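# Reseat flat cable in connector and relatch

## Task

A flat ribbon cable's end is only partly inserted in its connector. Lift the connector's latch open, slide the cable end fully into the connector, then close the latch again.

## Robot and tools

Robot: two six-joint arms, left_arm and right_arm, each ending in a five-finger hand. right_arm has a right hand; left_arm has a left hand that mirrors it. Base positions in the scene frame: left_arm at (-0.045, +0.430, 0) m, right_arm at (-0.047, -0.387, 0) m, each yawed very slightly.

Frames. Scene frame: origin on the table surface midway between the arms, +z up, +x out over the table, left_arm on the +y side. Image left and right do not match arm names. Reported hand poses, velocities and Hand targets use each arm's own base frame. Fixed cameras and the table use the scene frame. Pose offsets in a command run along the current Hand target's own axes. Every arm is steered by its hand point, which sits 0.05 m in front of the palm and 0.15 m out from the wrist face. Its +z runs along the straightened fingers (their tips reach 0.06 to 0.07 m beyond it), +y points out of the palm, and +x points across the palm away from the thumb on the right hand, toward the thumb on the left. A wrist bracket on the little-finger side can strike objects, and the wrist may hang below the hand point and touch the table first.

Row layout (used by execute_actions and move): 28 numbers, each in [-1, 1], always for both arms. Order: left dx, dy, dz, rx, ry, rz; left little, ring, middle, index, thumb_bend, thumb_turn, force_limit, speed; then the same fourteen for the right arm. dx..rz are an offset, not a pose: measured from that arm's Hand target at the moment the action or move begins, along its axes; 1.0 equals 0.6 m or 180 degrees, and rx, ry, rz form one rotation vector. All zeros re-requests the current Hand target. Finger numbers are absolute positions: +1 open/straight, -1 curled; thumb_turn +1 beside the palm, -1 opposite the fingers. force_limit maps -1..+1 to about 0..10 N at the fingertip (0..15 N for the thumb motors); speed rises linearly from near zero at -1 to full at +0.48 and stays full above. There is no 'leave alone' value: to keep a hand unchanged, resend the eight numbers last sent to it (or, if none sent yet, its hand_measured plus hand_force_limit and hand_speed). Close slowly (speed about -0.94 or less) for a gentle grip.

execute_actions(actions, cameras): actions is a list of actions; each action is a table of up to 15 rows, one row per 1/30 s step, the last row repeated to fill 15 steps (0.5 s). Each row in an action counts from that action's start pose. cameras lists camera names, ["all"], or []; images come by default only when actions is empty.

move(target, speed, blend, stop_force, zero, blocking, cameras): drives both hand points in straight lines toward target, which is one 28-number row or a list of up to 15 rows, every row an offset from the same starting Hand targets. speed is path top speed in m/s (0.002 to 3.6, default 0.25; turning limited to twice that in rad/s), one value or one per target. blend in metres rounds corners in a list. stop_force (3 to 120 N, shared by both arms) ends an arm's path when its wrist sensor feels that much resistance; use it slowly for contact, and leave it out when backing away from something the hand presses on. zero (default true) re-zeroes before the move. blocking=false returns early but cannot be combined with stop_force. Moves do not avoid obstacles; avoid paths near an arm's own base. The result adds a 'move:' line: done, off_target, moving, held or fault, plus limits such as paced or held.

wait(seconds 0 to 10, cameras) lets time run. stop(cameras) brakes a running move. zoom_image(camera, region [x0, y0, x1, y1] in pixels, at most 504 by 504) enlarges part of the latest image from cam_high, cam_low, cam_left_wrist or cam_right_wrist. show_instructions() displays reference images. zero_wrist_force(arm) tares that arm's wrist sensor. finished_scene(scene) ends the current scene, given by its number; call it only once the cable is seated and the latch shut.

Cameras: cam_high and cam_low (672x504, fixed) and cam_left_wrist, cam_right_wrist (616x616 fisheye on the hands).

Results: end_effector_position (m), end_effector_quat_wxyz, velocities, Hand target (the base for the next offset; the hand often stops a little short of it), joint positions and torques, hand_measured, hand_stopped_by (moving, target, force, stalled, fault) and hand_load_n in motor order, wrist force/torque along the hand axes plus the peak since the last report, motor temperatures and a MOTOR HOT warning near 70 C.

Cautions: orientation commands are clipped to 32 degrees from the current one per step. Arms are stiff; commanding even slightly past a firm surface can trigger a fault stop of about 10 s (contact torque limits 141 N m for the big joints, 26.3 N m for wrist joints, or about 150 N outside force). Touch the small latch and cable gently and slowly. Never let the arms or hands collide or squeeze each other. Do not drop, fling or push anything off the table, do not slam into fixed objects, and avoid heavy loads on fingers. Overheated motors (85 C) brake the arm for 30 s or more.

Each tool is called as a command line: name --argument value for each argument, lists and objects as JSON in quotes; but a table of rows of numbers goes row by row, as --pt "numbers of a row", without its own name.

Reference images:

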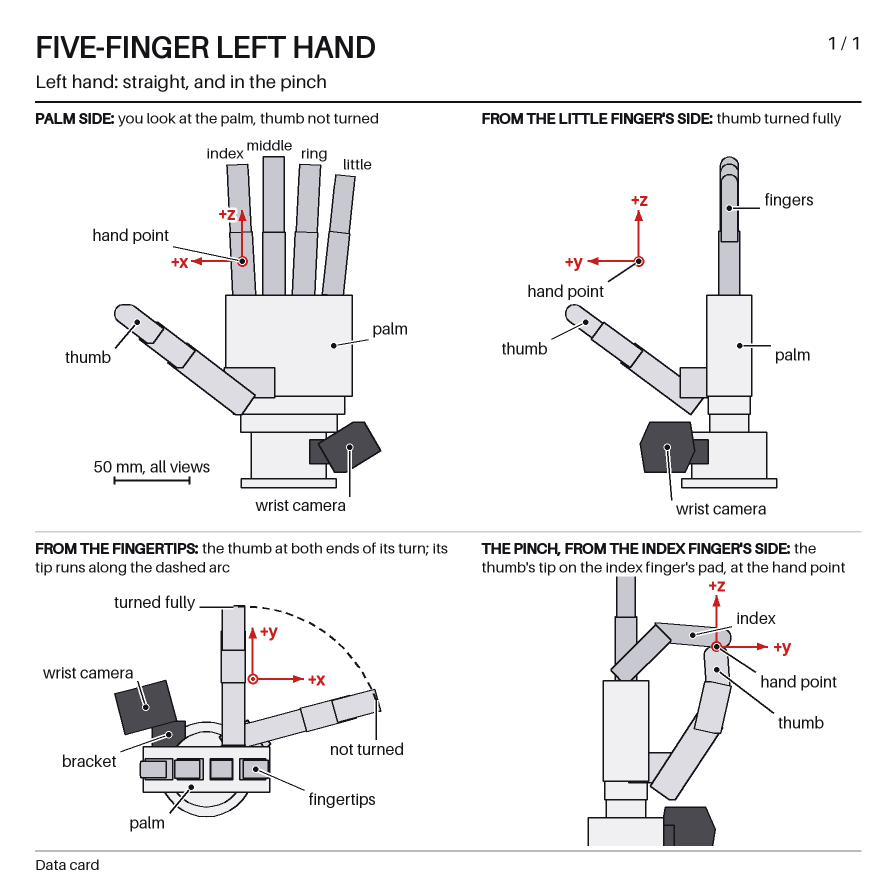

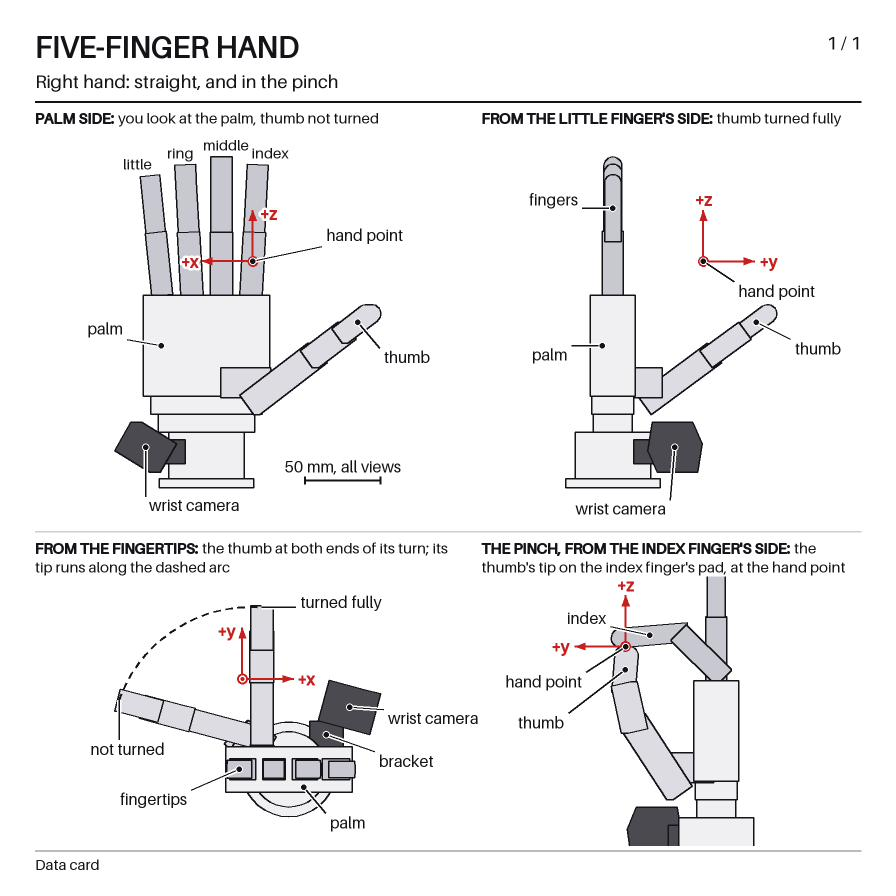

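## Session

execute_actions --actions '[]'

Scene clock: 0.00 s.
left_arm: end_effector_position=(+0.7067, -0.1401, +0.1961) hand_measured=(+1.000, +1.000, +1.000, +1.000, +1.000, +1.000) hand_load_n=(-0.5, +0.0, +0.0, +0.0, +0.0, +0.5) hand_stopped_by=(target, target, target, target, target, target) hand_force_limit=0.00 hand_speed=-0.80 end_effector_quat_wxyz=(+0.527, +0.755, +0.320, -0.225) | right_arm: end_effector_position=(+0.6319, +0.1556, +0.2435) hand_measured=(+1.000, +1.000, +1.000, +1.000, +1.000, +1.000) hand_load_n=(+0.0, +0.0, +0.0, +0.0, +0.0, +0.0) hand_stopped_by=(target, target, target, target, target, target) hand_force_limit=0.00 hand_speed=-0.80 end_effector_quat_wxyz=(+0.223, +0.087, +0.951, +0.194)
Joint positions: left_arm=[3.505 -2.599 -1.042 1.296 -0.502 1.606] | right_arm=[-0.224 -1.14 1.382 0.904 1.133 -1.517]
Joint velocities: within noise
Joint torques (N m): no reading
Motor temperatures (°C): left_arm=[33 35 30 38 35 38] | right_arm=[31 35 32 41 34 46]
Wrist force (N): no reading
Wrist torque (N m): no reading
Wrist force, peak (N): no reading
Hand target: left_arm +0.7067, -0.1401, +0.1961; +0.527, +0.755, +0.320, -0.225 | right_arm +0.6319, +0.1556, +0.2435; +0.223, +0.087, +0.951, +0.194
camera_calibration:
cam_left_wrist: T_world_to_cam=[[-0.495923, 0.311968, -0.810393, 0.554751], [0.771498, 0.586626, -0.246295, -0.405111], [0.398561, -0.747359, -0.531604, -0.164701], [0, 0, 0, 1]] pos_world=[0.653299, -0.0585067, 0.262234]
cam_right_wrist: T_world_to_cam=[[-0.178557, 0.932243, 0.314708, -0.110078], [0.536076, -0.176034, 0.825611, -0.507985], [0.825069, 0.316127, -0.468321, -0.337779], [0, 0, 0, 1]] pos_world=[0.531354, 0.119978, 0.295851]

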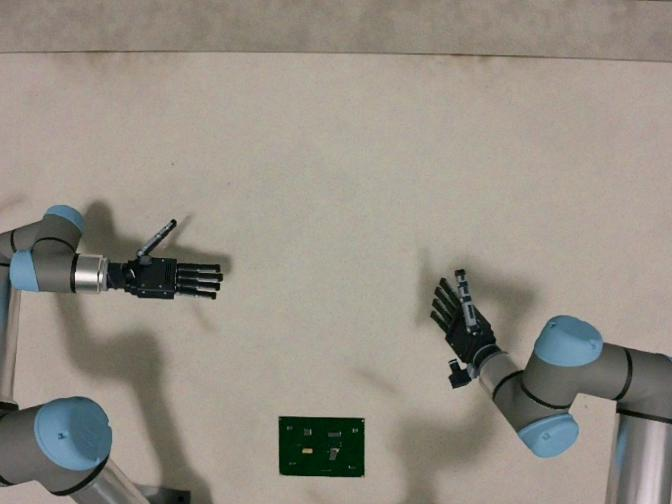

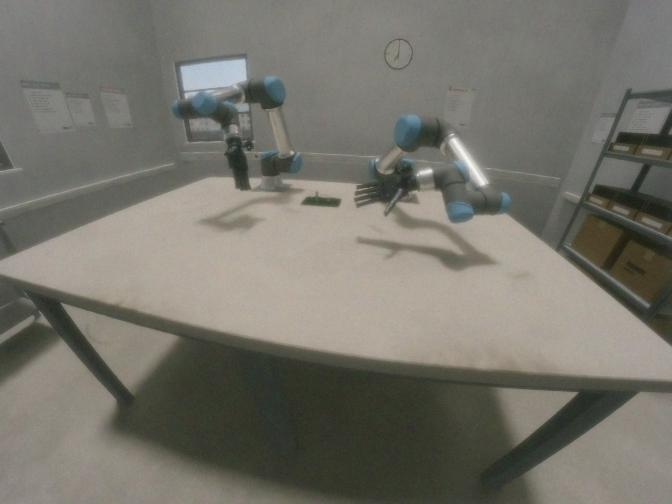

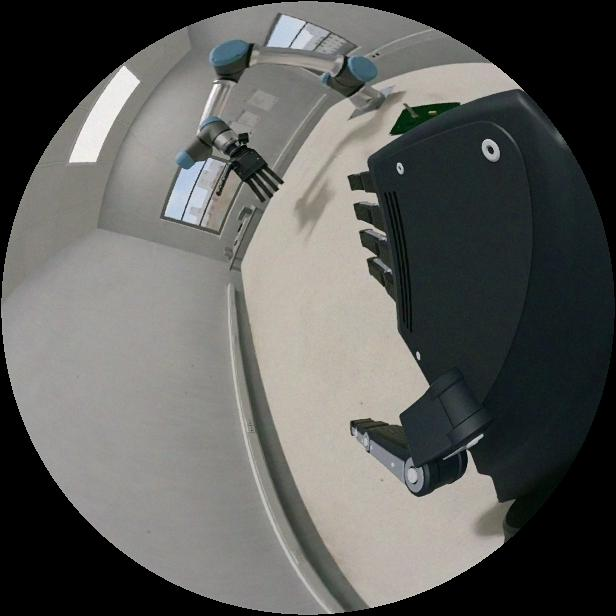

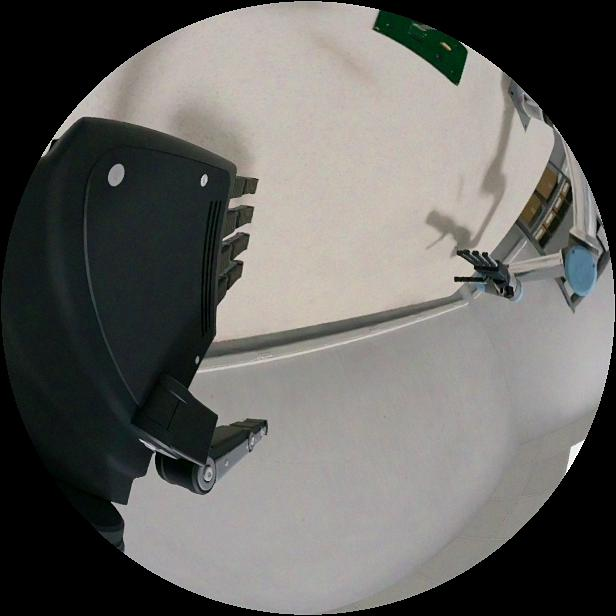

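zoom_image --camera "cam_high" --region '[270, 408, 374, 486]'

zoom_image --camera "cam_high" --region '[315, 436, 355, 466]'

Scaled by 4.846 from the camera's 672x504 image, which has a finer 960x720 frame.

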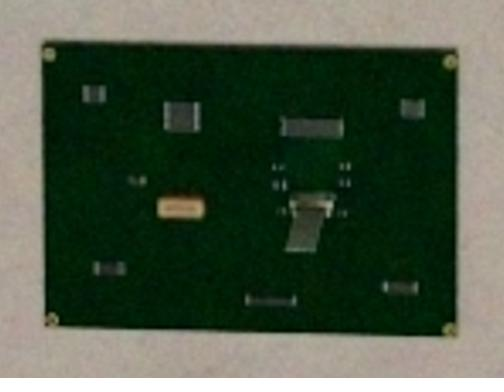

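Scaled by 12.600 from the camera's 672x504 image, which has a finer 960x720 frame.

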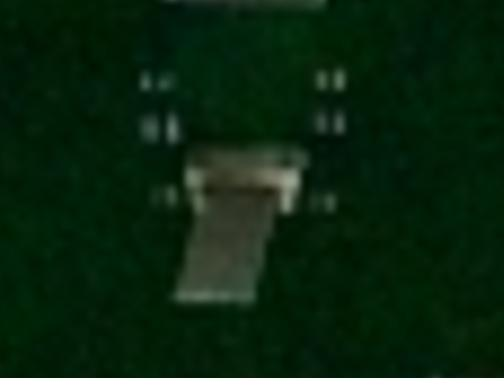

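move --target '[-0.329,-0.212,0.4978,0.2201,0.0488,0.2004,1,1,1,1,1,1,0,-0.8,0.5392,0.1027,-0.218,0.2064,0.0143,0.4277,1,-1,-1,-0.99,1,1,-0.1,0.2]' --speed 0.3

move --target '[0,0,0,0,0,0,1,1,1,1,1,1,0,-0.8,0,0,0,0,0,0.5,1,-1,-1,-0.99,1,1,-0.1,0.2]' --speed 0.4 --cameras '["cam_left_wrist","cam_right_wrist"]'

Scene clock: 53.37 s.
left_arm: end_effector_position=(+0.4773, -0.4383, +0.1439) hand_measured=(+1.000, +1.000, +1.000, +1.000, +1.000, +1.000) hand_load_n=(+0.0, +0.0, +0.0, +0.0, +0.0, +0.0) hand_stopped_by=(target, target, target, target, target, target) hand_force_limit=0.00 hand_speed=-0.80 end_effector_quat_wxyz=(+0.262, +0.961, +0.020, -0.091) | right_arm: end_effector_position=(+0.2906, +0.2501, +0.2504) hand_measured=(+1.000, -1.000, -1.000, -0.990, +1.000, +1.000) hand_load_n=(+0.0, +0.0, +0.0, +0.0, +0.0, +0.0) hand_stopped_by=(target, target, target, target, target, target) hand_force_limit=-0.10 hand_speed=0.20 end_effector_quat_wxyz=(+0.000, +0.707, +0.707, +0.000) end_effector_velocity=(-0.001, -0.001, +0.000) end_effector_angular_velocity=(-0.001, +0.003, -0.005)
Joint positions: left_arm=[2.894 -2.27 -1.293 1.951 -1.01 1.295] | right_arm=[0.508 -1.442 1.656 1.357 1.571 0.508]
Joint velocities: left_arm=[within noise] | right_arm=[0 0 0.001 0.002 -0.001 0.005]
Joint torques (N m): left_arm=[-5.96 37.01 6.81 -2.48 -0.07 2.87] | right_arm=[1.28 -37.51 -7.16 3.75 -0.43 3.13]
Wrist force (N): left_arm=[-0.9 0.4 0.2] | right_arm=[-0.4 -0.7 -0.6]
Wrist torque (N m): left_arm=[0.12 0.14 -0.06] | right_arm=[0.06 0.20 -0.08]
Wrist force, peak (N): left_arm=[-1.7 1.0 0.9] | right_arm=[0.2 -1.5 -0.8]
Hand target: left_arm +0.4772, -0.4383, +0.1438; +0.262, +0.961, +0.019, -0.091 | right_arm +0.2904, +0.2501, +0.2504; +0.000, +0.707, +0.707, +0.000
Off the commanded pose: left_arm 0.000 m, 0 deg | right_arm 0.000 m, 0 deg.
move: done

Scene clock: 55.87 s.
left_arm: end_effector_position=(+0.4772, -0.4383, +0.1438) hand_measured=(+1.000, +1.000, +1.000, +1.000, +1.000, +1.000) hand_load_n=(+0.0, +0.0, +0.0, +0.0, +0.0, +0.0) hand_stopped_by=(target, target, target, target, target, target) hand_force_limit=0.00 hand_speed=-0.80 end_effector_quat_wxyz=(+0.262, +0.961, +0.019, -0.091) | right_arm: end_effector_position=(+0.2905, +0.2500, +0.2504) hand_measured=(+1.000, -1.000, -1.000, -0.990, +1.000, +1.000) hand_load_n=(+0.0, +0.0, +0.0, +0.0, +0.0, +0.0) hand_stopped_by=(target, target, target, target, target, target) hand_force_limit=-0.10 hand_speed=0.20 end_effector_quat_wxyz=(+0.000, +1.000, +0.000, +0.000)
Joint positions: left_arm=[2.894 -2.27 -1.293 1.951 -1.011 1.295] | right_arm=[0.465 -1.237 1.4 1.409 1.571 2.035]
Joint torques (N m): left_arm=[-7.23 37.1 5.4 -1.17 -1.46 3.22] | right_arm=[10.63 -47.13 -7.31 1.21 -0.12 2.6]
Wrist force (N): left_arm=[-0.7 0.1 0.0] | right_arm=[-0.1 -0.6 -0.6]
Wrist torque (N m): left_arm=[0.09 0.11 -0.04] | right_arm=[0.03 0.12 0.00]
Wrist force, peak (N): left_arm=[-1.1 0.2 0.3] | right_arm=[-0.7 -1.4 -0.6]
Hand target: left_arm +0.4772, -0.4383, +0.1438; +0.262, +0.961, +0.019, -0.091 | right_arm +0.2904, +0.2501, +0.2504; +0.000, +1.000, +0.000, +0.000
Off the commanded pose: left_arm 0.000 m, 0 deg | right_arm 0.000 m, 0 deg.
move: done
camera_calibration:
cam_left_wrist: T_world_to_cam=[[0.195393, 0.831111, -0.52065, 0.347585], [0.93063, 0.010376, 0.365815, -0.482472], [0.309435, -0.55601, -0.771429, -0.163007], [0, 0, 0, 1]] pos_world=[0.431527, -0.374509, 0.231718]
cam_right_wrist: T_world_to_cam=[[0.270635, -0.962105, 0.0333339, 0.15236], [-0.840759, -0.219351, 0.494985, 0.179609], [-0.468915, -0.161986, -0.868262, 0.512909], [0, 0, 0, 1]] pos_world=[0.350284, 0.269068, 0.351357]
Images, in order (width x height): cam_left_wrist 616x616, cam_right_wrist 616x616.

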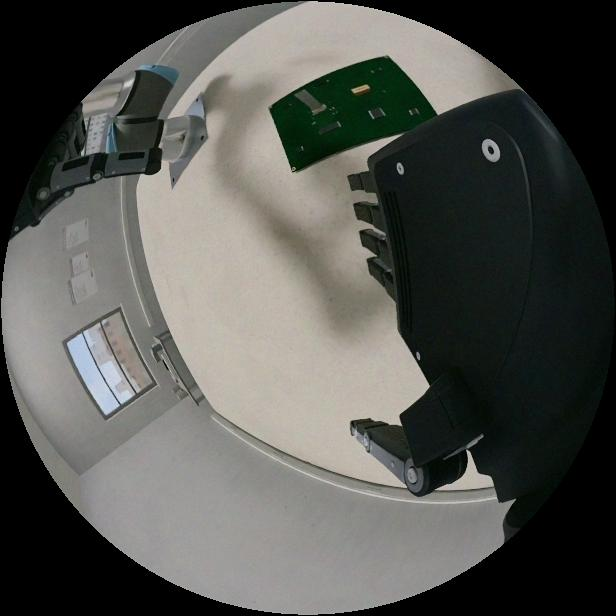

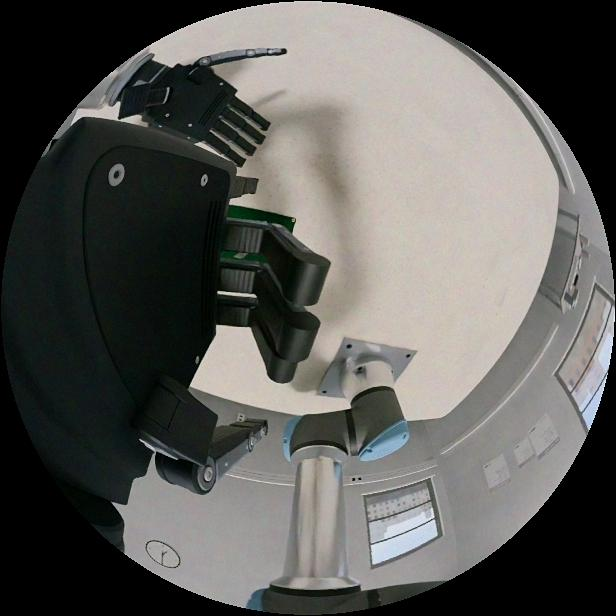

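zoom_image --camera "cam_left_wrist" --region '[280, 75, 350, 135]'

Scaled by 7.200 from the camera's 616x616 image, which has a finer 880x880 frame.

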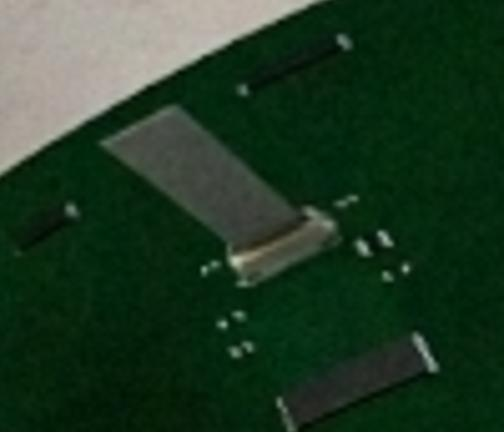

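move --target '[0,0,0,0,0,0,1,1,1,1,1,1,0,-0.8,-0.1975,-0.0533,0.084,0,-0.0278,0,1,-1,-1,-0.99,1,1,-0.1,0.2]' --speed 0.2

move --pt "-0.2658 -0.0246 0.0439 0 0 0 1 1 1 1 1 1 0 -0.8 0 0 0 0 0 0 1 -1 -1 -0.99 1 1 -0.1 0.2" --pt "-0.2565 -0.0496 0.0862 0 0 0 1 1 1 1 1 1 0 -0.8 0.0167 0 0.1905 0 0 0 1 -1 -1 -0.99 1 1 -0.1 0.2" --speed 0.12 --cameras '["cam_left_wrist","cam_right_wrist"]'

zoom_image --camera "cam_right_wrist" --region '[225, 130, 305, 200]'

zoom_image --camera "cam_left_wrist" --region '[270, 160, 400, 300]'

Scene clock: 91.57 s.
left_arm: end_effector_position=(+0.4772, -0.4383, +0.1438) hand_measured=(+1.000, +1.000, +1.000, +1.000, +1.000, +1.000) hand_load_n=(+0.0, +0.0, +0.0, +0.0, +0.0, +0.0) hand_stopped_by=(target, target, target, target, target, target) hand_force_limit=0.00 hand_speed=-0.80 end_effector_quat_wxyz=(+0.262, +0.961, +0.019, -0.091) | right_arm: end_effector_position=(+0.1720, +0.2821, +0.2002) hand_measured=(+1.000, -1.000, -1.000, -0.990, +1.000, +1.000) hand_load_n=(+0.0, +0.0, +0.0, +0.0, +0.0, +0.0) hand_stopped_by=(target, target, target, target, target, target) hand_force_limit=-0.10 hand_speed=0.20 end_effector_quat_wxyz=(+0.000, +0.999, +0.000, -0.044)
Joint positions: left_arm=[2.894 -2.27 -1.293 1.951 -1.011 1.295] | right_arm=[0.658 -1.292 1.633 1.299 1.517 2.227]
Joint torques (N m): left_arm=[-7.9 37.07 5.47 -1.33 -1.3 3.11] | right_arm=[8 -16.33 -9.83 2.35 0.15 0.34]
Wrist force (N): left_arm=[-0.8 0.2 0.3] | right_arm=[-0.1 -0.5 -1.1]
Wrist torque (N m): left_arm=[0.08 0.14 -0.05] | right_arm=[0.10 0.12 -0.02]
Wrist force, peak (N): left_arm=[-1.1 0.3 0.4] | right_arm=[-1.8 -1.0 -0.1]
Hand target: left_arm +0.4772, -0.4383, +0.1438; +0.262, +0.961, +0.019, -0.091 | right_arm +0.1719, +0.2821, +0.2001; +0.000, +0.999, +0.000, -0.044
Off the commanded pose: left_arm 0.000 m, 0 deg | right_arm 0.000 m, 0 deg.
move: done

Scene clock: 94.67 s.
left_arm: end_effector_position=(+0.3148, -0.4373, +0.1135) hand_measured=(+1.000, +1.000, +1.000, +1.000, +1.000, +1.000) hand_load_n=(+0.0, +0.0, +0.0, +0.0, +0.0, +0.0) hand_stopped_by=(target, target, target, target, target, target) hand_force_limit=0.00 hand_speed=-0.80 end_effector_quat_wxyz=(+0.262, +0.961, +0.020, -0.091) | right_arm: end_effector_position=(+0.1718, +0.2821, +0.0854) hand_measured=(+1.000, -1.000, -1.000, -0.990, +1.000, +1.000) hand_load_n=(+0.0, +0.0, +0.0, +0.0, +0.0, +0.0) hand_stopped_by=(target, target, target, target, target, target) hand_force_limit=-0.10 hand_speed=0.20 end_effector_quat_wxyz=(+0.000, +0.999, +0.000, -0.044)
Joint positions: left_arm=[2.793 -2.013 -1.798 2.262 -1.01 1.175] | right_arm=[0.658 -1.166 1.786 1.02 1.517 2.228]
Joint torques (N m): left_arm=[9.98 44.44 22.71 -3.06 -0.41 2.41] | right_arm=[8.8 -37.53 -18.81 1.11 -0.39 3.05]
Wrist force (N): left_arm=[-0.8 0.2 0.0] | right_arm=[-0.5 -0.6 -0.9]
Wrist torque (N m): left_arm=[0.02 0.11 -0.08] | right_arm=[0.06 0.17 -0.04]
Wrist force, peak (N): left_arm=[-1.8 0.3 0.2] | right_arm=[-0.2 -0.5 -2.0]
Hand target: left_arm +0.3149, -0.4373, +0.1136; +0.262, +0.961, +0.019, -0.091 | right_arm +0.1719, +0.2821, +0.0854; +0.000, +0.999, +0.000, -0.044
Off the commanded pose: left_arm 0.000 m, 0 deg | right_arm 0.000 m, 0 deg.
move: done
camera_calibration:
cam_left_wrist: T_world_to_cam=[[0.195283, 0.831151, -0.520626, 0.362783], [0.930745, 0.0102786, 0.365524, -0.320404], [0.309157, -0.555951, -0.771583, -0.135398], [0, 0, 0, 1]] pos_world=[0.269228, -0.373509, 0.201519]
cam_right_wrist: T_world_to_cam=[[0.272283, -0.962169, 0.00961412, 0.222552], [-0.794397, -0.219145, 0.566489, 0.154347], [-0.542951, -0.161883, -0.824013, 0.328082], [0, 0, 0, 1]] pos_world=[0.240148, 0.301068, 0.180769]
Images, in order (width x height): cam_left_wrist 616x616, cam_right_wrist 616x616.

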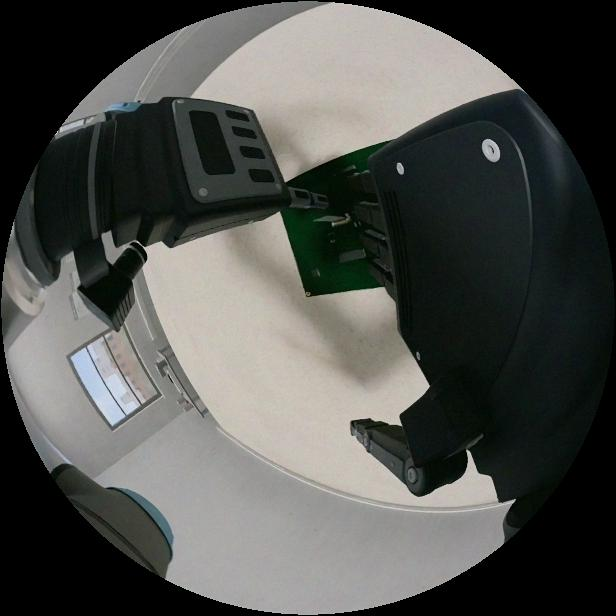

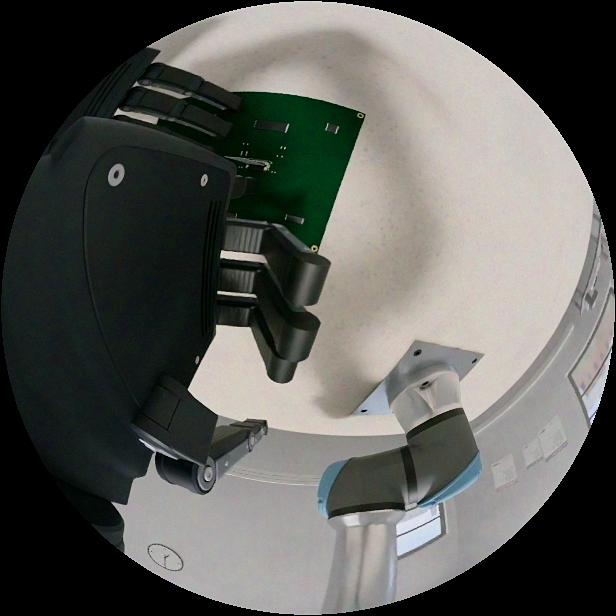

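Scaled by 6.300 from the camera's 616x616 image, which has a finer 880x880 frame.

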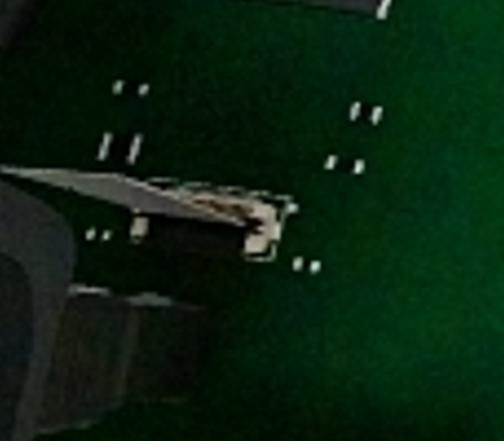

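Scaled by 3.600 from the camera's 616x616 image, which has a finer 880x880 frame.

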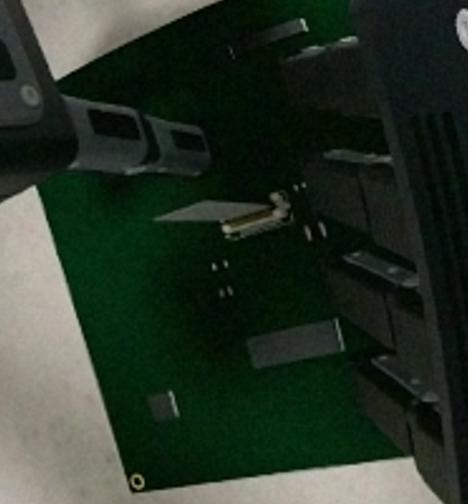

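move --target '[0.0068,-0.0183,0.0310,0,0,0,1,1,1,1,1,1,0,-0.8,0,-0.0028,0,0,0,0,1,-1,-1,-0.99,1,1,-0.1,0.2]' --speed 0.01 --stop_force 8

move --target '[0.0031,-0.0083,0.0141,0,0,0,1,1,1,1,1,1,0,-0.8,0,0,0,0,0,0,1,-1,-1,-0.99,1,1,-0.1,0.2]' --speed 0.005 --stop_force 7 --cameras '["cam_left_wrist","cam_right_wrist"]'

zoom_image --camera "cam_right_wrist" --region '[225, 130, 305, 200]'

Scene clock: 116.40 s.
left_arm: end_effector_position=(+0.3149, -0.4373, +0.0946) hand_measured=(+1.000, +1.000, +1.000, +1.000, +1.000, +1.000) hand_load_n=(+0.0, +0.0, -2.5, -2.0, +0.0, +0.0) hand_stopped_by=(target, target, target, target, target, target) hand_force_limit=0.00 hand_speed=-0.80 end_effector_quat_wxyz=(+0.262, +0.961, +0.019, -0.091) | right_arm: end_effector_position=(+0.1719, +0.2838, +0.0854) hand_measured=(+1.000, -1.000, -1.000, -0.990, +1.000, +1.000) hand_load_n=(+0.0, +0.0, +0.0, +0.0, +0.0, +0.0) hand_stopped_by=(target, target, target, target, target, target) hand_force_limit=-0.10 hand_speed=0.20 end_effector_quat_wxyz=(+0.000, +0.999, +0.000, -0.044)
Joint positions: left_arm=[2.793 -2.042 -1.814 2.307 -1.01 1.175] | right_arm=[0.662 -1.163 1.782 1.021 1.517 2.231]
Joint torques (N m): left_arm=[5.09 42.41 22.99 -3.35 1.84 0.89] | right_arm=[5.91 -22.68 -17.79 3.67 -1.04 2.22]
Wrist force (N): left_arm=[-0.9 3.4 -6.5] | right_arm=[0.0 -0.7 -0.6]
Wrist torque (N m): left_arm=[0.21 0.08 -0.11] | right_arm=[0.02 0.07 -0.21]
Wrist force, peak (N): left_arm=[-3.4 4.8 -13.2] | right_arm=[-0.5 -0.9 -1.2]
Hand target: left_arm +0.3149, -0.4373, +0.0946; +0.262, +0.961, +0.019, -0.091 (not the last commanded pose) | right_arm +0.1719, +0.2838, +0.0854; +0.000, +0.999, +0.000, -0.044
Off the commanded pose: left_arm 0.003 m, 0 deg | right_arm 0.000 m, 0 deg.
move: contact (left_arm)

Scene clock: 117.53 s.
left_arm: end_effector_position=(+0.3150, -0.4373, +0.0943) hand_measured=(+1.000, +1.000, +1.000, +1.000, +1.000, +1.000) hand_load_n=(+0.0, +0.0, -3.0, -3.0, +0.0, +0.0) hand_stopped_by=(target, target, target, target, target, target) hand_force_limit=0.00 hand_speed=-0.80 end_effector_quat_wxyz=(+0.262, +0.961, +0.019, -0.091) | right_arm: end_effector_position=(+0.1719, +0.2838, +0.0854) hand_measured=(+1.000, -1.000, -1.000, -0.990, +1.000, +1.000) hand_load_n=(+0.0, +0.0, +0.0, +0.0, +0.0, +0.0) hand_stopped_by=(target, target, target, target, target, target) hand_force_limit=-0.10 hand_speed=0.20 end_effector_quat_wxyz=(+0.000, +0.999, +0.000, -0.044)
Joint positions: left_arm=[2.793 -2.043 -1.814 2.308 -1.01 1.175] | right_arm=[0.662 -1.163 1.782 1.021 1.517 2.231]
Joint torques (N m): left_arm=[5.33 40.71 16.29 -2.51 -1.99 0.9] | right_arm=[0.37 -27.4 -9.98 2.84 -1 0.6]
Wrist force (N): left_arm=[-3.1 5.3 -11.2] | right_arm=[-0.4 -0.8 -0.9]
Wrist torque (N m): left_arm=[0.40 -0.11 -0.26] | right_arm=[0.03 0.15 -0.24]
Wrist force, peak (N): left_arm=[-5.1 6.1 -15.8] | right_arm=[-0.5 -0.8 -1.1]
Hand target: left_arm +0.3150, -0.4373, +0.0943; +0.262, +0.961, +0.019, -0.091 (not the last commanded pose) | right_arm +0.1719, +0.2838, +0.0854; +0.000, +0.999, +0.000, -0.044
Off the commanded pose: left_arm 0.010 m, 0 deg | right_arm 0.000 m, 0 deg.
move: contact (left_arm)
camera_calibration:
cam_left_wrist: T_world_to_cam=[[0.195562, 0.83102, -0.520732, 0.352609], [0.930553, 0.0103638, 0.36601, -0.313445], [0.309558, -0.556147, -0.771281, -0.150557], [0, 0, 0, 1]] pos_world=[0.269326, -0.373508, 0.182217]
cam_right_wrist: T_world_to_cam=[[0.272262, -0.962177, 0.00946062, 0.224223], [-0.79452, -0.219253, 0.566275, 0.15482], [-0.542782, -0.161692, -0.824162, 0.328286], [0, 0, 0, 1]] pos_world=[0.240148, 0.302768, 0.180769]
Images, in order (width x height): cam_left_wrist 616x616, cam_right_wrist 616x616.

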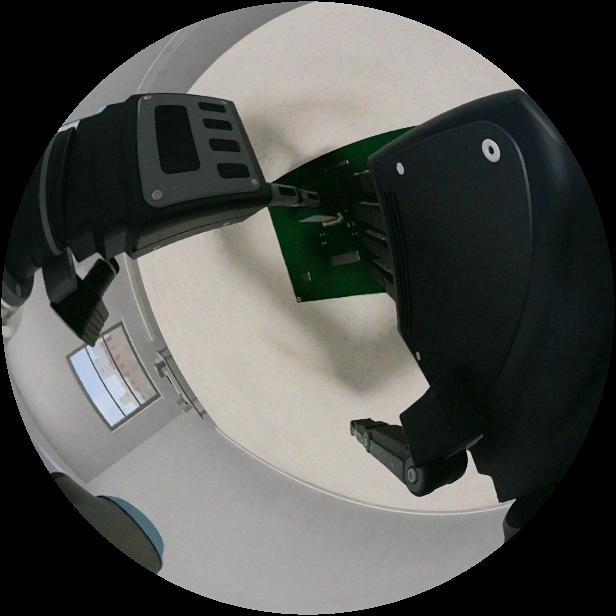

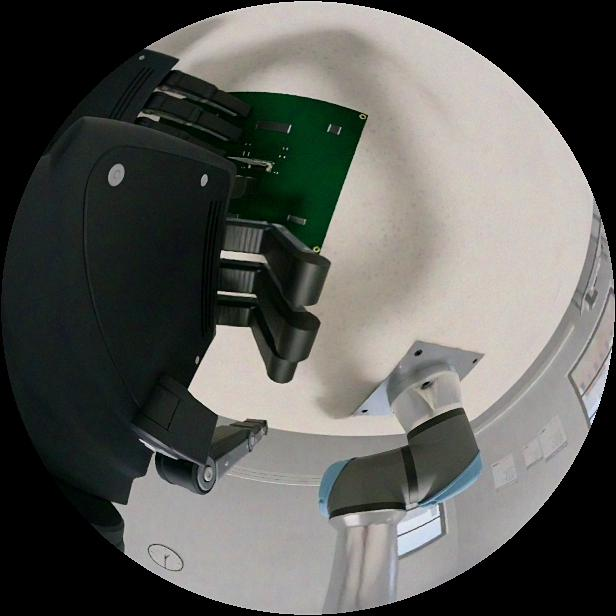

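Scaled by 6.300 from the camera's 616x616 image, which has a finer 880x880 frame.

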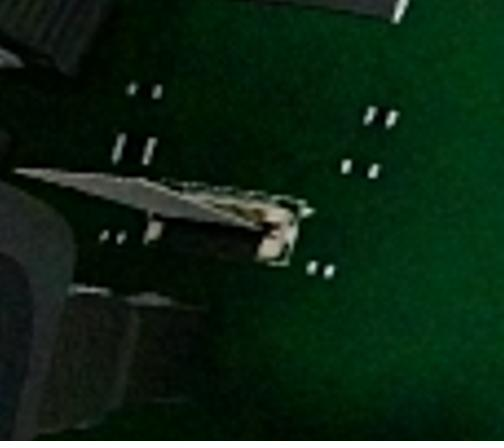

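move --target '[0,0,0,0,0,0,1,1,1,1,1,1,0,-0.8,0.00192,0,0.0219,0,0,0,1,-1,-1,-0.99,1,1,-0.1,0.2]' --speed 0.01 --stop_force 4

move --target '[0,0,0,0,0,0,1,1,1,1,1,1,0,-0.8,0.0166,0,-0.00145,0,0,0,1,-1,-1,-0.99,1,1,-0.1,0.2]' --speed 0.004 --stop_force 4 --cameras '["cam_left_wrist","cam_right_wrist"]'

zoom_image --camera "cam_right_wrist" --region '[225, 130, 305, 200]'

zoom_image --camera "cam_left_wrist" --region '[300, 180, 360, 240]'

Scene clock: 134.07 s.
left_arm: end_effector_position=(+0.3150, -0.4373, +0.0943) hand_measured=(+1.000, +1.000, +1.000, +1.000, +1.000, +1.000) hand_load_n=(-0.5, +0.0, -3.5, -3.0, -0.5, +0.0) hand_stopped_by=(target, target, target, target, target, target) hand_force_limit=0.00 hand_speed=-0.80 end_effector_quat_wxyz=(+0.262, +0.961, +0.019, -0.091) | right_arm: end_effector_position=(+0.1719, +0.2838, +0.0722) hand_measured=(+1.000, -1.000, -1.000, -0.990, +1.000, +1.000) hand_load_n=(+0.0, +0.0, +0.0, +0.0, +0.0, +0.0) hand_stopped_by=(target, target, target, target, target, target) hand_force_limit=-0.10 hand_speed=0.20 end_effector_quat_wxyz=(+0.000, +0.999, +0.000, -0.044)
Joint positions: left_arm=[2.793 -2.043 -1.814 2.308 -1.01 1.175] | right_arm=[0.662 -1.144 1.795 0.99 1.517 2.231]
Joint torques (N m): left_arm=[5.08 40.57 17.46 -2.41 -2.45 0.99] | right_arm=[-0.27 -45.21 -19.77 4.06 -1.09 -0.55]
Wrist force (N): left_arm=[-3.1 5.2 -11.2] | right_arm=[-0.4 -0.5 -0.9]
Wrist torque (N m): left_arm=[0.39 -0.11 -0.25] | right_arm=[0.07 0.14 -0.21]
Wrist force, peak (N): left_arm=[-3.1 5.4 -11.4] | right_arm=[-0.7 -0.7 -1.2]
Hand target: left_arm +0.3150, -0.4373, +0.0943; +0.262, +0.961, +0.019, -0.091 | right_arm +0.1719, +0.2838, +0.0722; +0.000, +0.999, +0.000, -0.044
Off the commanded pose: left_arm 0.000 m, 0 deg | right_arm 0.000 m, 0 deg.
move: done

Scene clock: 136.93 s.
left_arm: end_effector_position=(+0.3150, -0.4373, +0.0943) hand_measured=(+1.000, +1.000, +1.000, +1.000, +1.000, +1.000) hand_load_n=(+0.0, +0.0, -3.5, -3.0, +0.0, +0.0) hand_stopped_by=(target, target, target, target, target, target) hand_force_limit=0.00 hand_speed=-0.80 end_effector_quat_wxyz=(+0.262, +0.961, +0.019, -0.091) | right_arm: end_effector_position=(+0.1792, +0.2838, +0.0722) hand_measured=(+1.000, -1.000, -1.000, -0.990, +1.000, +1.000) hand_load_n=(+0.0, +0.0, +0.0, +0.0, +0.0, +0.0) hand_stopped_by=(target, target, target, target, target, target) hand_force_limit=-0.10 hand_speed=0.20 end_effector_quat_wxyz=(+0.000, +0.999, +0.000, -0.044)
Joint positions: left_arm=[2.793 -2.043 -1.814 2.308 -1.01 1.175] | right_arm=[0.65 -1.136 1.782 0.995 1.518 2.22]
Joint torques (N m): left_arm=[4.72 39.25 17.52 -2.49 -2.7 0.96] | right_arm=[7.5 -46.59 -4.87 0.35 0.34 2.98]
Wrist force (N): left_arm=[-1.3 5.6 -10.9] | right_arm=[-5.0 -1.0 -0.4]
Wrist torque (N m): left_arm=[0.36 0.05 -0.14] | right_arm=[0.01 -0.10 -0.31]
Wrist force, peak (N): left_arm=[-3.4 5.7 -11.2] | right_arm=[-5.4 -0.8 -0.7]
Hand target: left_arm +0.3150, -0.4373, +0.0943; +0.262, +0.961, +0.019, -0.091 | right_arm +0.1792, +0.2838, +0.0722; +0.000, +0.999, +0.000, -0.044 (not the last commanded pose)
Off the commanded pose: left_arm 0.000 m, 0 deg | right_arm 0.003 m, 0 deg.
move: contact (right_arm)
camera_calibration:
cam_left_wrist: T_world_to_cam=[[0.195555, 0.831031, -0.520717, 0.35256], [0.930525, 0.0104161, 0.366081, -0.313394], [0.309648, -0.556129, -0.771258, -0.150656], [0, 0, 0, 1]] pos_world=[0.269326, -0.373508, 0.182117]
cam_right_wrist: T_world_to_cam=[[0.272223, -0.962186, 0.00957209, 0.222327], [-0.794489, -0.219144, 0.566359, 0.16812], [-0.542845, -0.161781, -0.824103, 0.321456], [0, 0, 0, 1]] pos_world=[0.247548, 0.302768, 0.167569]
Images, in order (width x height): cam_left_wrist 616x616, cam_right_wrist 616x616.

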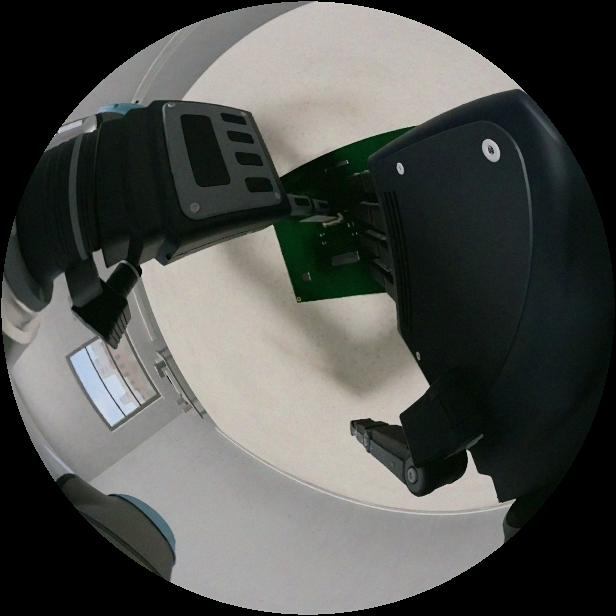

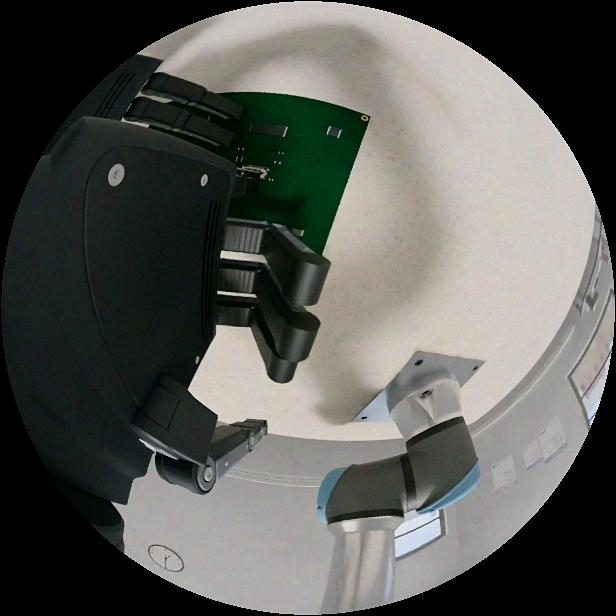

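Scaled by 6.300 from the camera's 616x616 image, which has a finer 880x880 frame.

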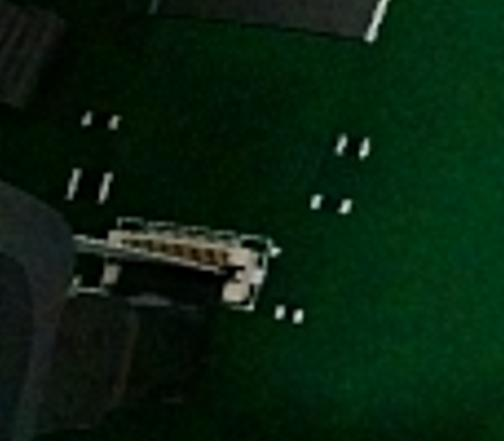

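Scaled by 8.400 from the camera's 616x616 image, which has a finer 880x880 frame.

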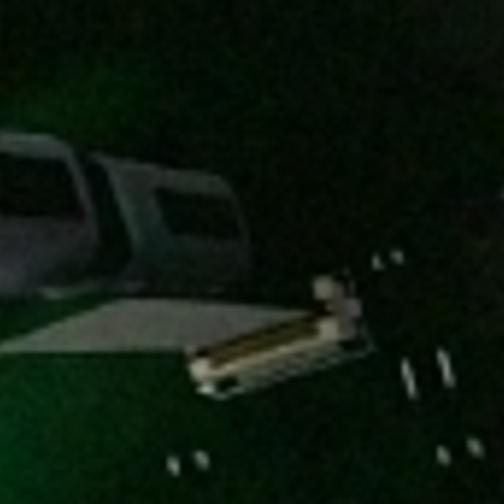

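move --target '[0,0,0,0,0,0,1,1,1,1,1,1,0,-0.8,0.0083,0,-0.00073,0,0,0,1,-1,-1,-0.99,1,1,-0.1,0.2]' --speed 0.003 --stop_force 4

Scene clock: 145.03 s.
left_arm: end_effector_position=(+0.3150, -0.4373, +0.0943) hand_measured=(+1.000, +1.000, +1.000, +1.000, +1.000, +1.000) hand_load_n=(+0.0, +0.0, -3.5, -3.0, +0.0, +0.5) hand_stopped_by=(target, target, target, target, target, target) hand_force_limit=0.00 hand_speed=-0.80 end_effector_quat_wxyz=(+0.262, +0.961, +0.019, -0.091) | right_arm: end_effector_position=(+0.1802, +0.2838, +0.0722) hand_measured=(+1.000, -1.000, -1.000, -0.990, +1.000, +1.000) hand_load_n=(-1.5, +0.0, +0.0, +0.0, +0.0, +0.0) hand_stopped_by=(target, target, target, target, target, target) hand_force_limit=-0.10 hand_speed=0.20 end_effector_quat_wxyz=(+0.000, +0.999, +0.000, -0.044)
Joint positions: left_arm=[2.793 -2.043 -1.814 2.308 -1.01 1.175] | right_arm=[0.649 -1.135 1.78 0.996 1.518 2.218]
Joint torques (N m): left_arm=[5.03 35.43 17.25 -2.45 -0.39 1.11] | right_arm=[7.38 -48.13 -7.08 -0.95 0.23 3.04]
Wrist force (N): left_arm=[4.4 5.8 -12.8] | right_arm=[-9.1 0.1 0.7]
Wrist torque (N m): left_arm=[0.46 0.39 0.21] | right_arm=[-0.07 -0.34 -0.48]
Wrist force, peak (N): left_arm=[4.5 5.9 -13.2] | right_arm=[-9.5 0.0 -0.1]
Hand target: left_arm +0.3150, -0.4373, +0.0943; +0.262, +0.961, +0.019, -0.091 | right_arm +0.1802, +0.2838, +0.0722; +0.000, +0.999, +0.000, -0.044 (not the last commanded pose)
Off the commanded pose: left_arm 0.000 m, 0 deg | right_arm 0.004 m, 0 deg.
move: contact (right_arm)

move --target '[0,0,0,0,0,0,1,1,1,1,1,1,0,-0.8,0,0,-0.002,0,0,0,1,-1,-1,-0.99,1,1,-0.1,0.2]' --speed 0.002

zoom_image --camera "cam_right_wrist" --region '[225, 150, 285, 200]'

Scene clock: 151.37 s.
left_arm: end_effector_position=(+0.3150, -0.4373, +0.0943) hand_measured=(+1.000, +1.000, +1.000, +1.000, +1.000, +1.000) hand_load_n=(+0.0, +0.0, -4.0, -3.5, +0.0, +0.0) hand_stopped_by=(target, target, target, target, target, target) hand_force_limit=0.00 hand_speed=-0.80 end_effector_quat_wxyz=(+0.262, +0.961, +0.019, -0.091) | right_arm: end_effector_position=(+0.1803, +0.2838, +0.0734) hand_measured=(+1.000, -1.000, -1.000, -0.990, +1.000, +1.000) hand_load_n=(+0.0, +0.0, +0.0, +0.0, +0.0, +0.0) hand_stopped_by=(target, target, target, target, target, target) hand_force_limit=-0.10 hand_speed=0.20 end_effector_quat_wxyz=(+0.000, +0.999, +0.000, -0.044)
Joint positions: left_arm=[2.793 -2.043 -1.814 2.308 -1.01 1.175] | right_arm=[0.649 -1.136 1.779 0.998 1.518 2.218]
Joint torques (N m): left_arm=[5.41 32.52 16.9 -2.55 1.53 1.03] | right_arm=[-12.54 -43.54 -20.43 3.81 0.81 -2.53]
Wrist force (N): left_arm=[-0.2 6.4 -10.7] | right_arm=[-0.6 -0.7 -1.1]
Wrist torque (N m): left_arm=[0.34 0.06 -0.08] | right_arm=[0.06 0.17 -0.03]
Wrist force, peak (N): left_arm=[4.5 6.2 -13.3] | right_arm=[-9.2 -0.1 0.1]
Hand target: left_arm +0.3150, -0.4373, +0.0943; +0.262, +0.961, +0.019, -0.091 | right_arm +0.1803, +0.2838, +0.0734; +0.000, +0.999, +0.000, -0.044
Off the commanded pose: left_arm 0.000 m, 0 deg | right_arm 0.000 m, 0 deg.
move: done

Scaled by 8.400 from the camera's 616x616 image, which has a finer 880x880 frame.
This view is cut from an older image: the scene may have changed since it was taken.

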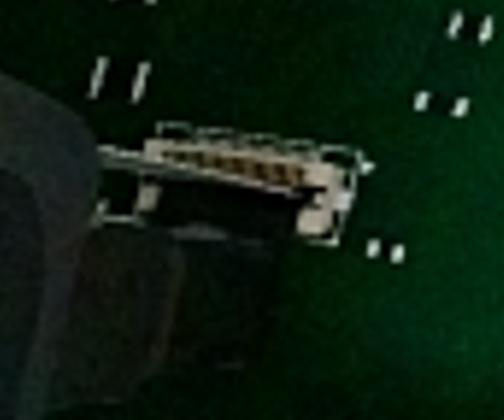

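move --pt "0 0 0 0 0 0 1 1 1 1 1 1 0 -0.8 -0.0133 0 0.00116 0 0 0 1 -1 -1 -0.99 1 1 -0.1 0.2" --pt "0 0 0 0 0 0 1 1 1 1 1 1 0 -0.8 -0.018 0 -0.0254 0 0 0 1 -1 -1 -0.99 1 1 -0.1 0.2" --speed 0.03 --cameras '["cam_left_wrist","cam_right_wrist"]'

zoom_image --camera "cam_right_wrist" --region '[225, 140, 295, 200]'

zoom_image --camera "cam_left_wrist" --region '[300, 180, 360, 240]'

Scene clock: 157.87 s.
left_arm: end_effector_position=(+0.3150, -0.4373, +0.0943) hand_measured=(+1.000, +1.000, +1.000, +1.000, +1.000, +1.000) hand_load_n=(+0.0, +0.0, -4.0, -3.5, +0.0, +0.0) hand_stopped_by=(target, target, target, target, target, target) hand_force_limit=0.00 hand_speed=-0.80 end_effector_quat_wxyz=(+0.262, +0.961, +0.019, -0.091) | right_arm: end_effector_position=(+0.1709, +0.2839, +0.0897) hand_measured=(+1.000, -1.000, -1.000, -0.990, +1.000, +1.000) hand_load_n=(+0.0, +0.0, +0.0, +0.0, +0.0, +0.0) hand_stopped_by=(target, target, target, target, target, target) hand_force_limit=-0.10 hand_speed=0.20 end_effector_quat_wxyz=(+0.000, +0.999, +0.000, -0.044) end_effector_velocity=(+0.001, +0.001, -0.002) end_effector_angular_velocity=(+0.003, -0.004, -0.001)
Joint positions: left_arm=[2.793 -2.043 -1.814 2.308 -1.01 1.175] | right_arm=[0.663 -1.17 1.779 1.031 1.517 2.233]
Joint velocities: left_arm=[within noise] | right_arm=[0 0.004 -0.001 -0.007 0 0.001]
Joint torques (N m): left_arm=[5.04 28.55 17.23 -2.23 1.56 1] | right_arm=[6.3 -20.22 -7.96 1.02 -1.39 2.35]
Wrist force (N): left_arm=[-0.3 6.3 -10.6] | right_arm=[-0.6 -0.4 -0.9]
Wrist torque (N m): left_arm=[0.31 0.09 -0.09] | right_arm=[0.10 0.18 -0.24]
Wrist force, peak (N): left_arm=[-0.4 6.4 -10.8] | right_arm=[-0.7 -0.9 -1.1]
Hand target: left_arm +0.3150, -0.4373, +0.0943; +0.262, +0.961, +0.019, -0.091 | right_arm +0.1709, +0.2838, +0.0895; +0.000, +0.999, +0.000, -0.044
Off the commanded pose: left_arm 0.000 m, 0 deg | right_arm 0.000 m, 0 deg.
move: done
camera_calibration:
cam_left_wrist: T_world_to_cam=[[0.195555, 0.831031, -0.520717, 0.35256], [0.930525, 0.0104161, 0.366081, -0.313394], [0.309648, -0.556129, -0.771258, -0.150656], [0, 0, 0, 1]] pos_world=[0.269326, -0.373508, 0.182117]
cam_right_wrist: T_world_to_cam=[[0.272356, -0.962152, 0.00931057, 0.224521], [-0.794562, -0.219438, 0.566144, 0.151781], [-0.542673, -0.16159, -0.824254, 0.331318], [0, 0, 0, 1]] pos_world=[0.239247, 0.302867, 0.18507]
Images, in order (width x height): cam_left_wrist 616x616, cam_right_wrist 616x616.

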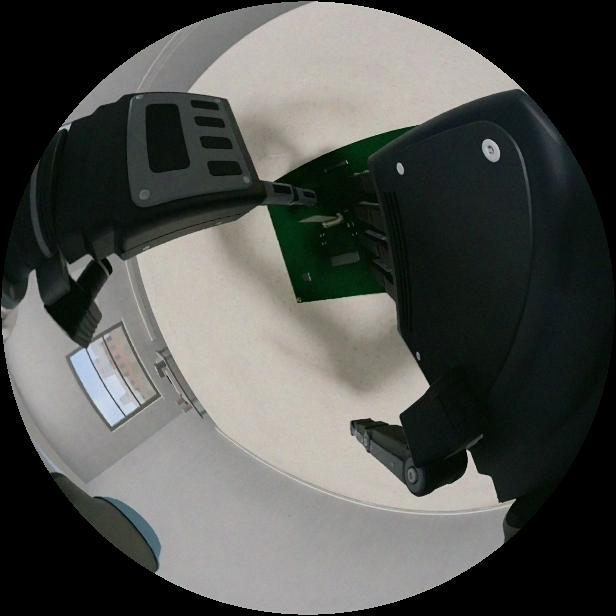

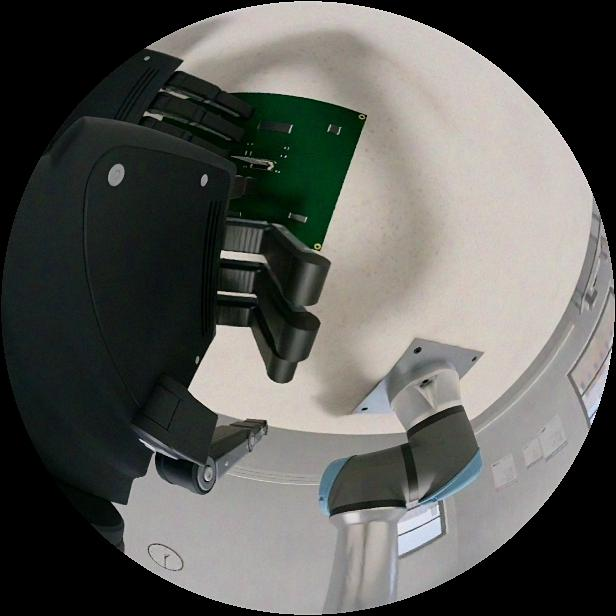

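Scaled by 7.200 from the camera's 616x616 image, which has a finer 880x880 frame.

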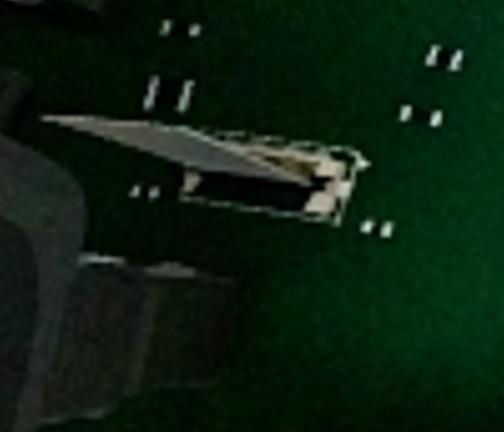

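Scaled by 8.400 from the camera's 616x616 image, which has a finer 880x880 frame.

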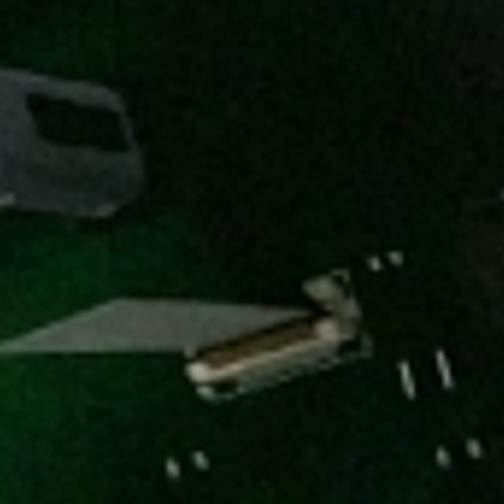

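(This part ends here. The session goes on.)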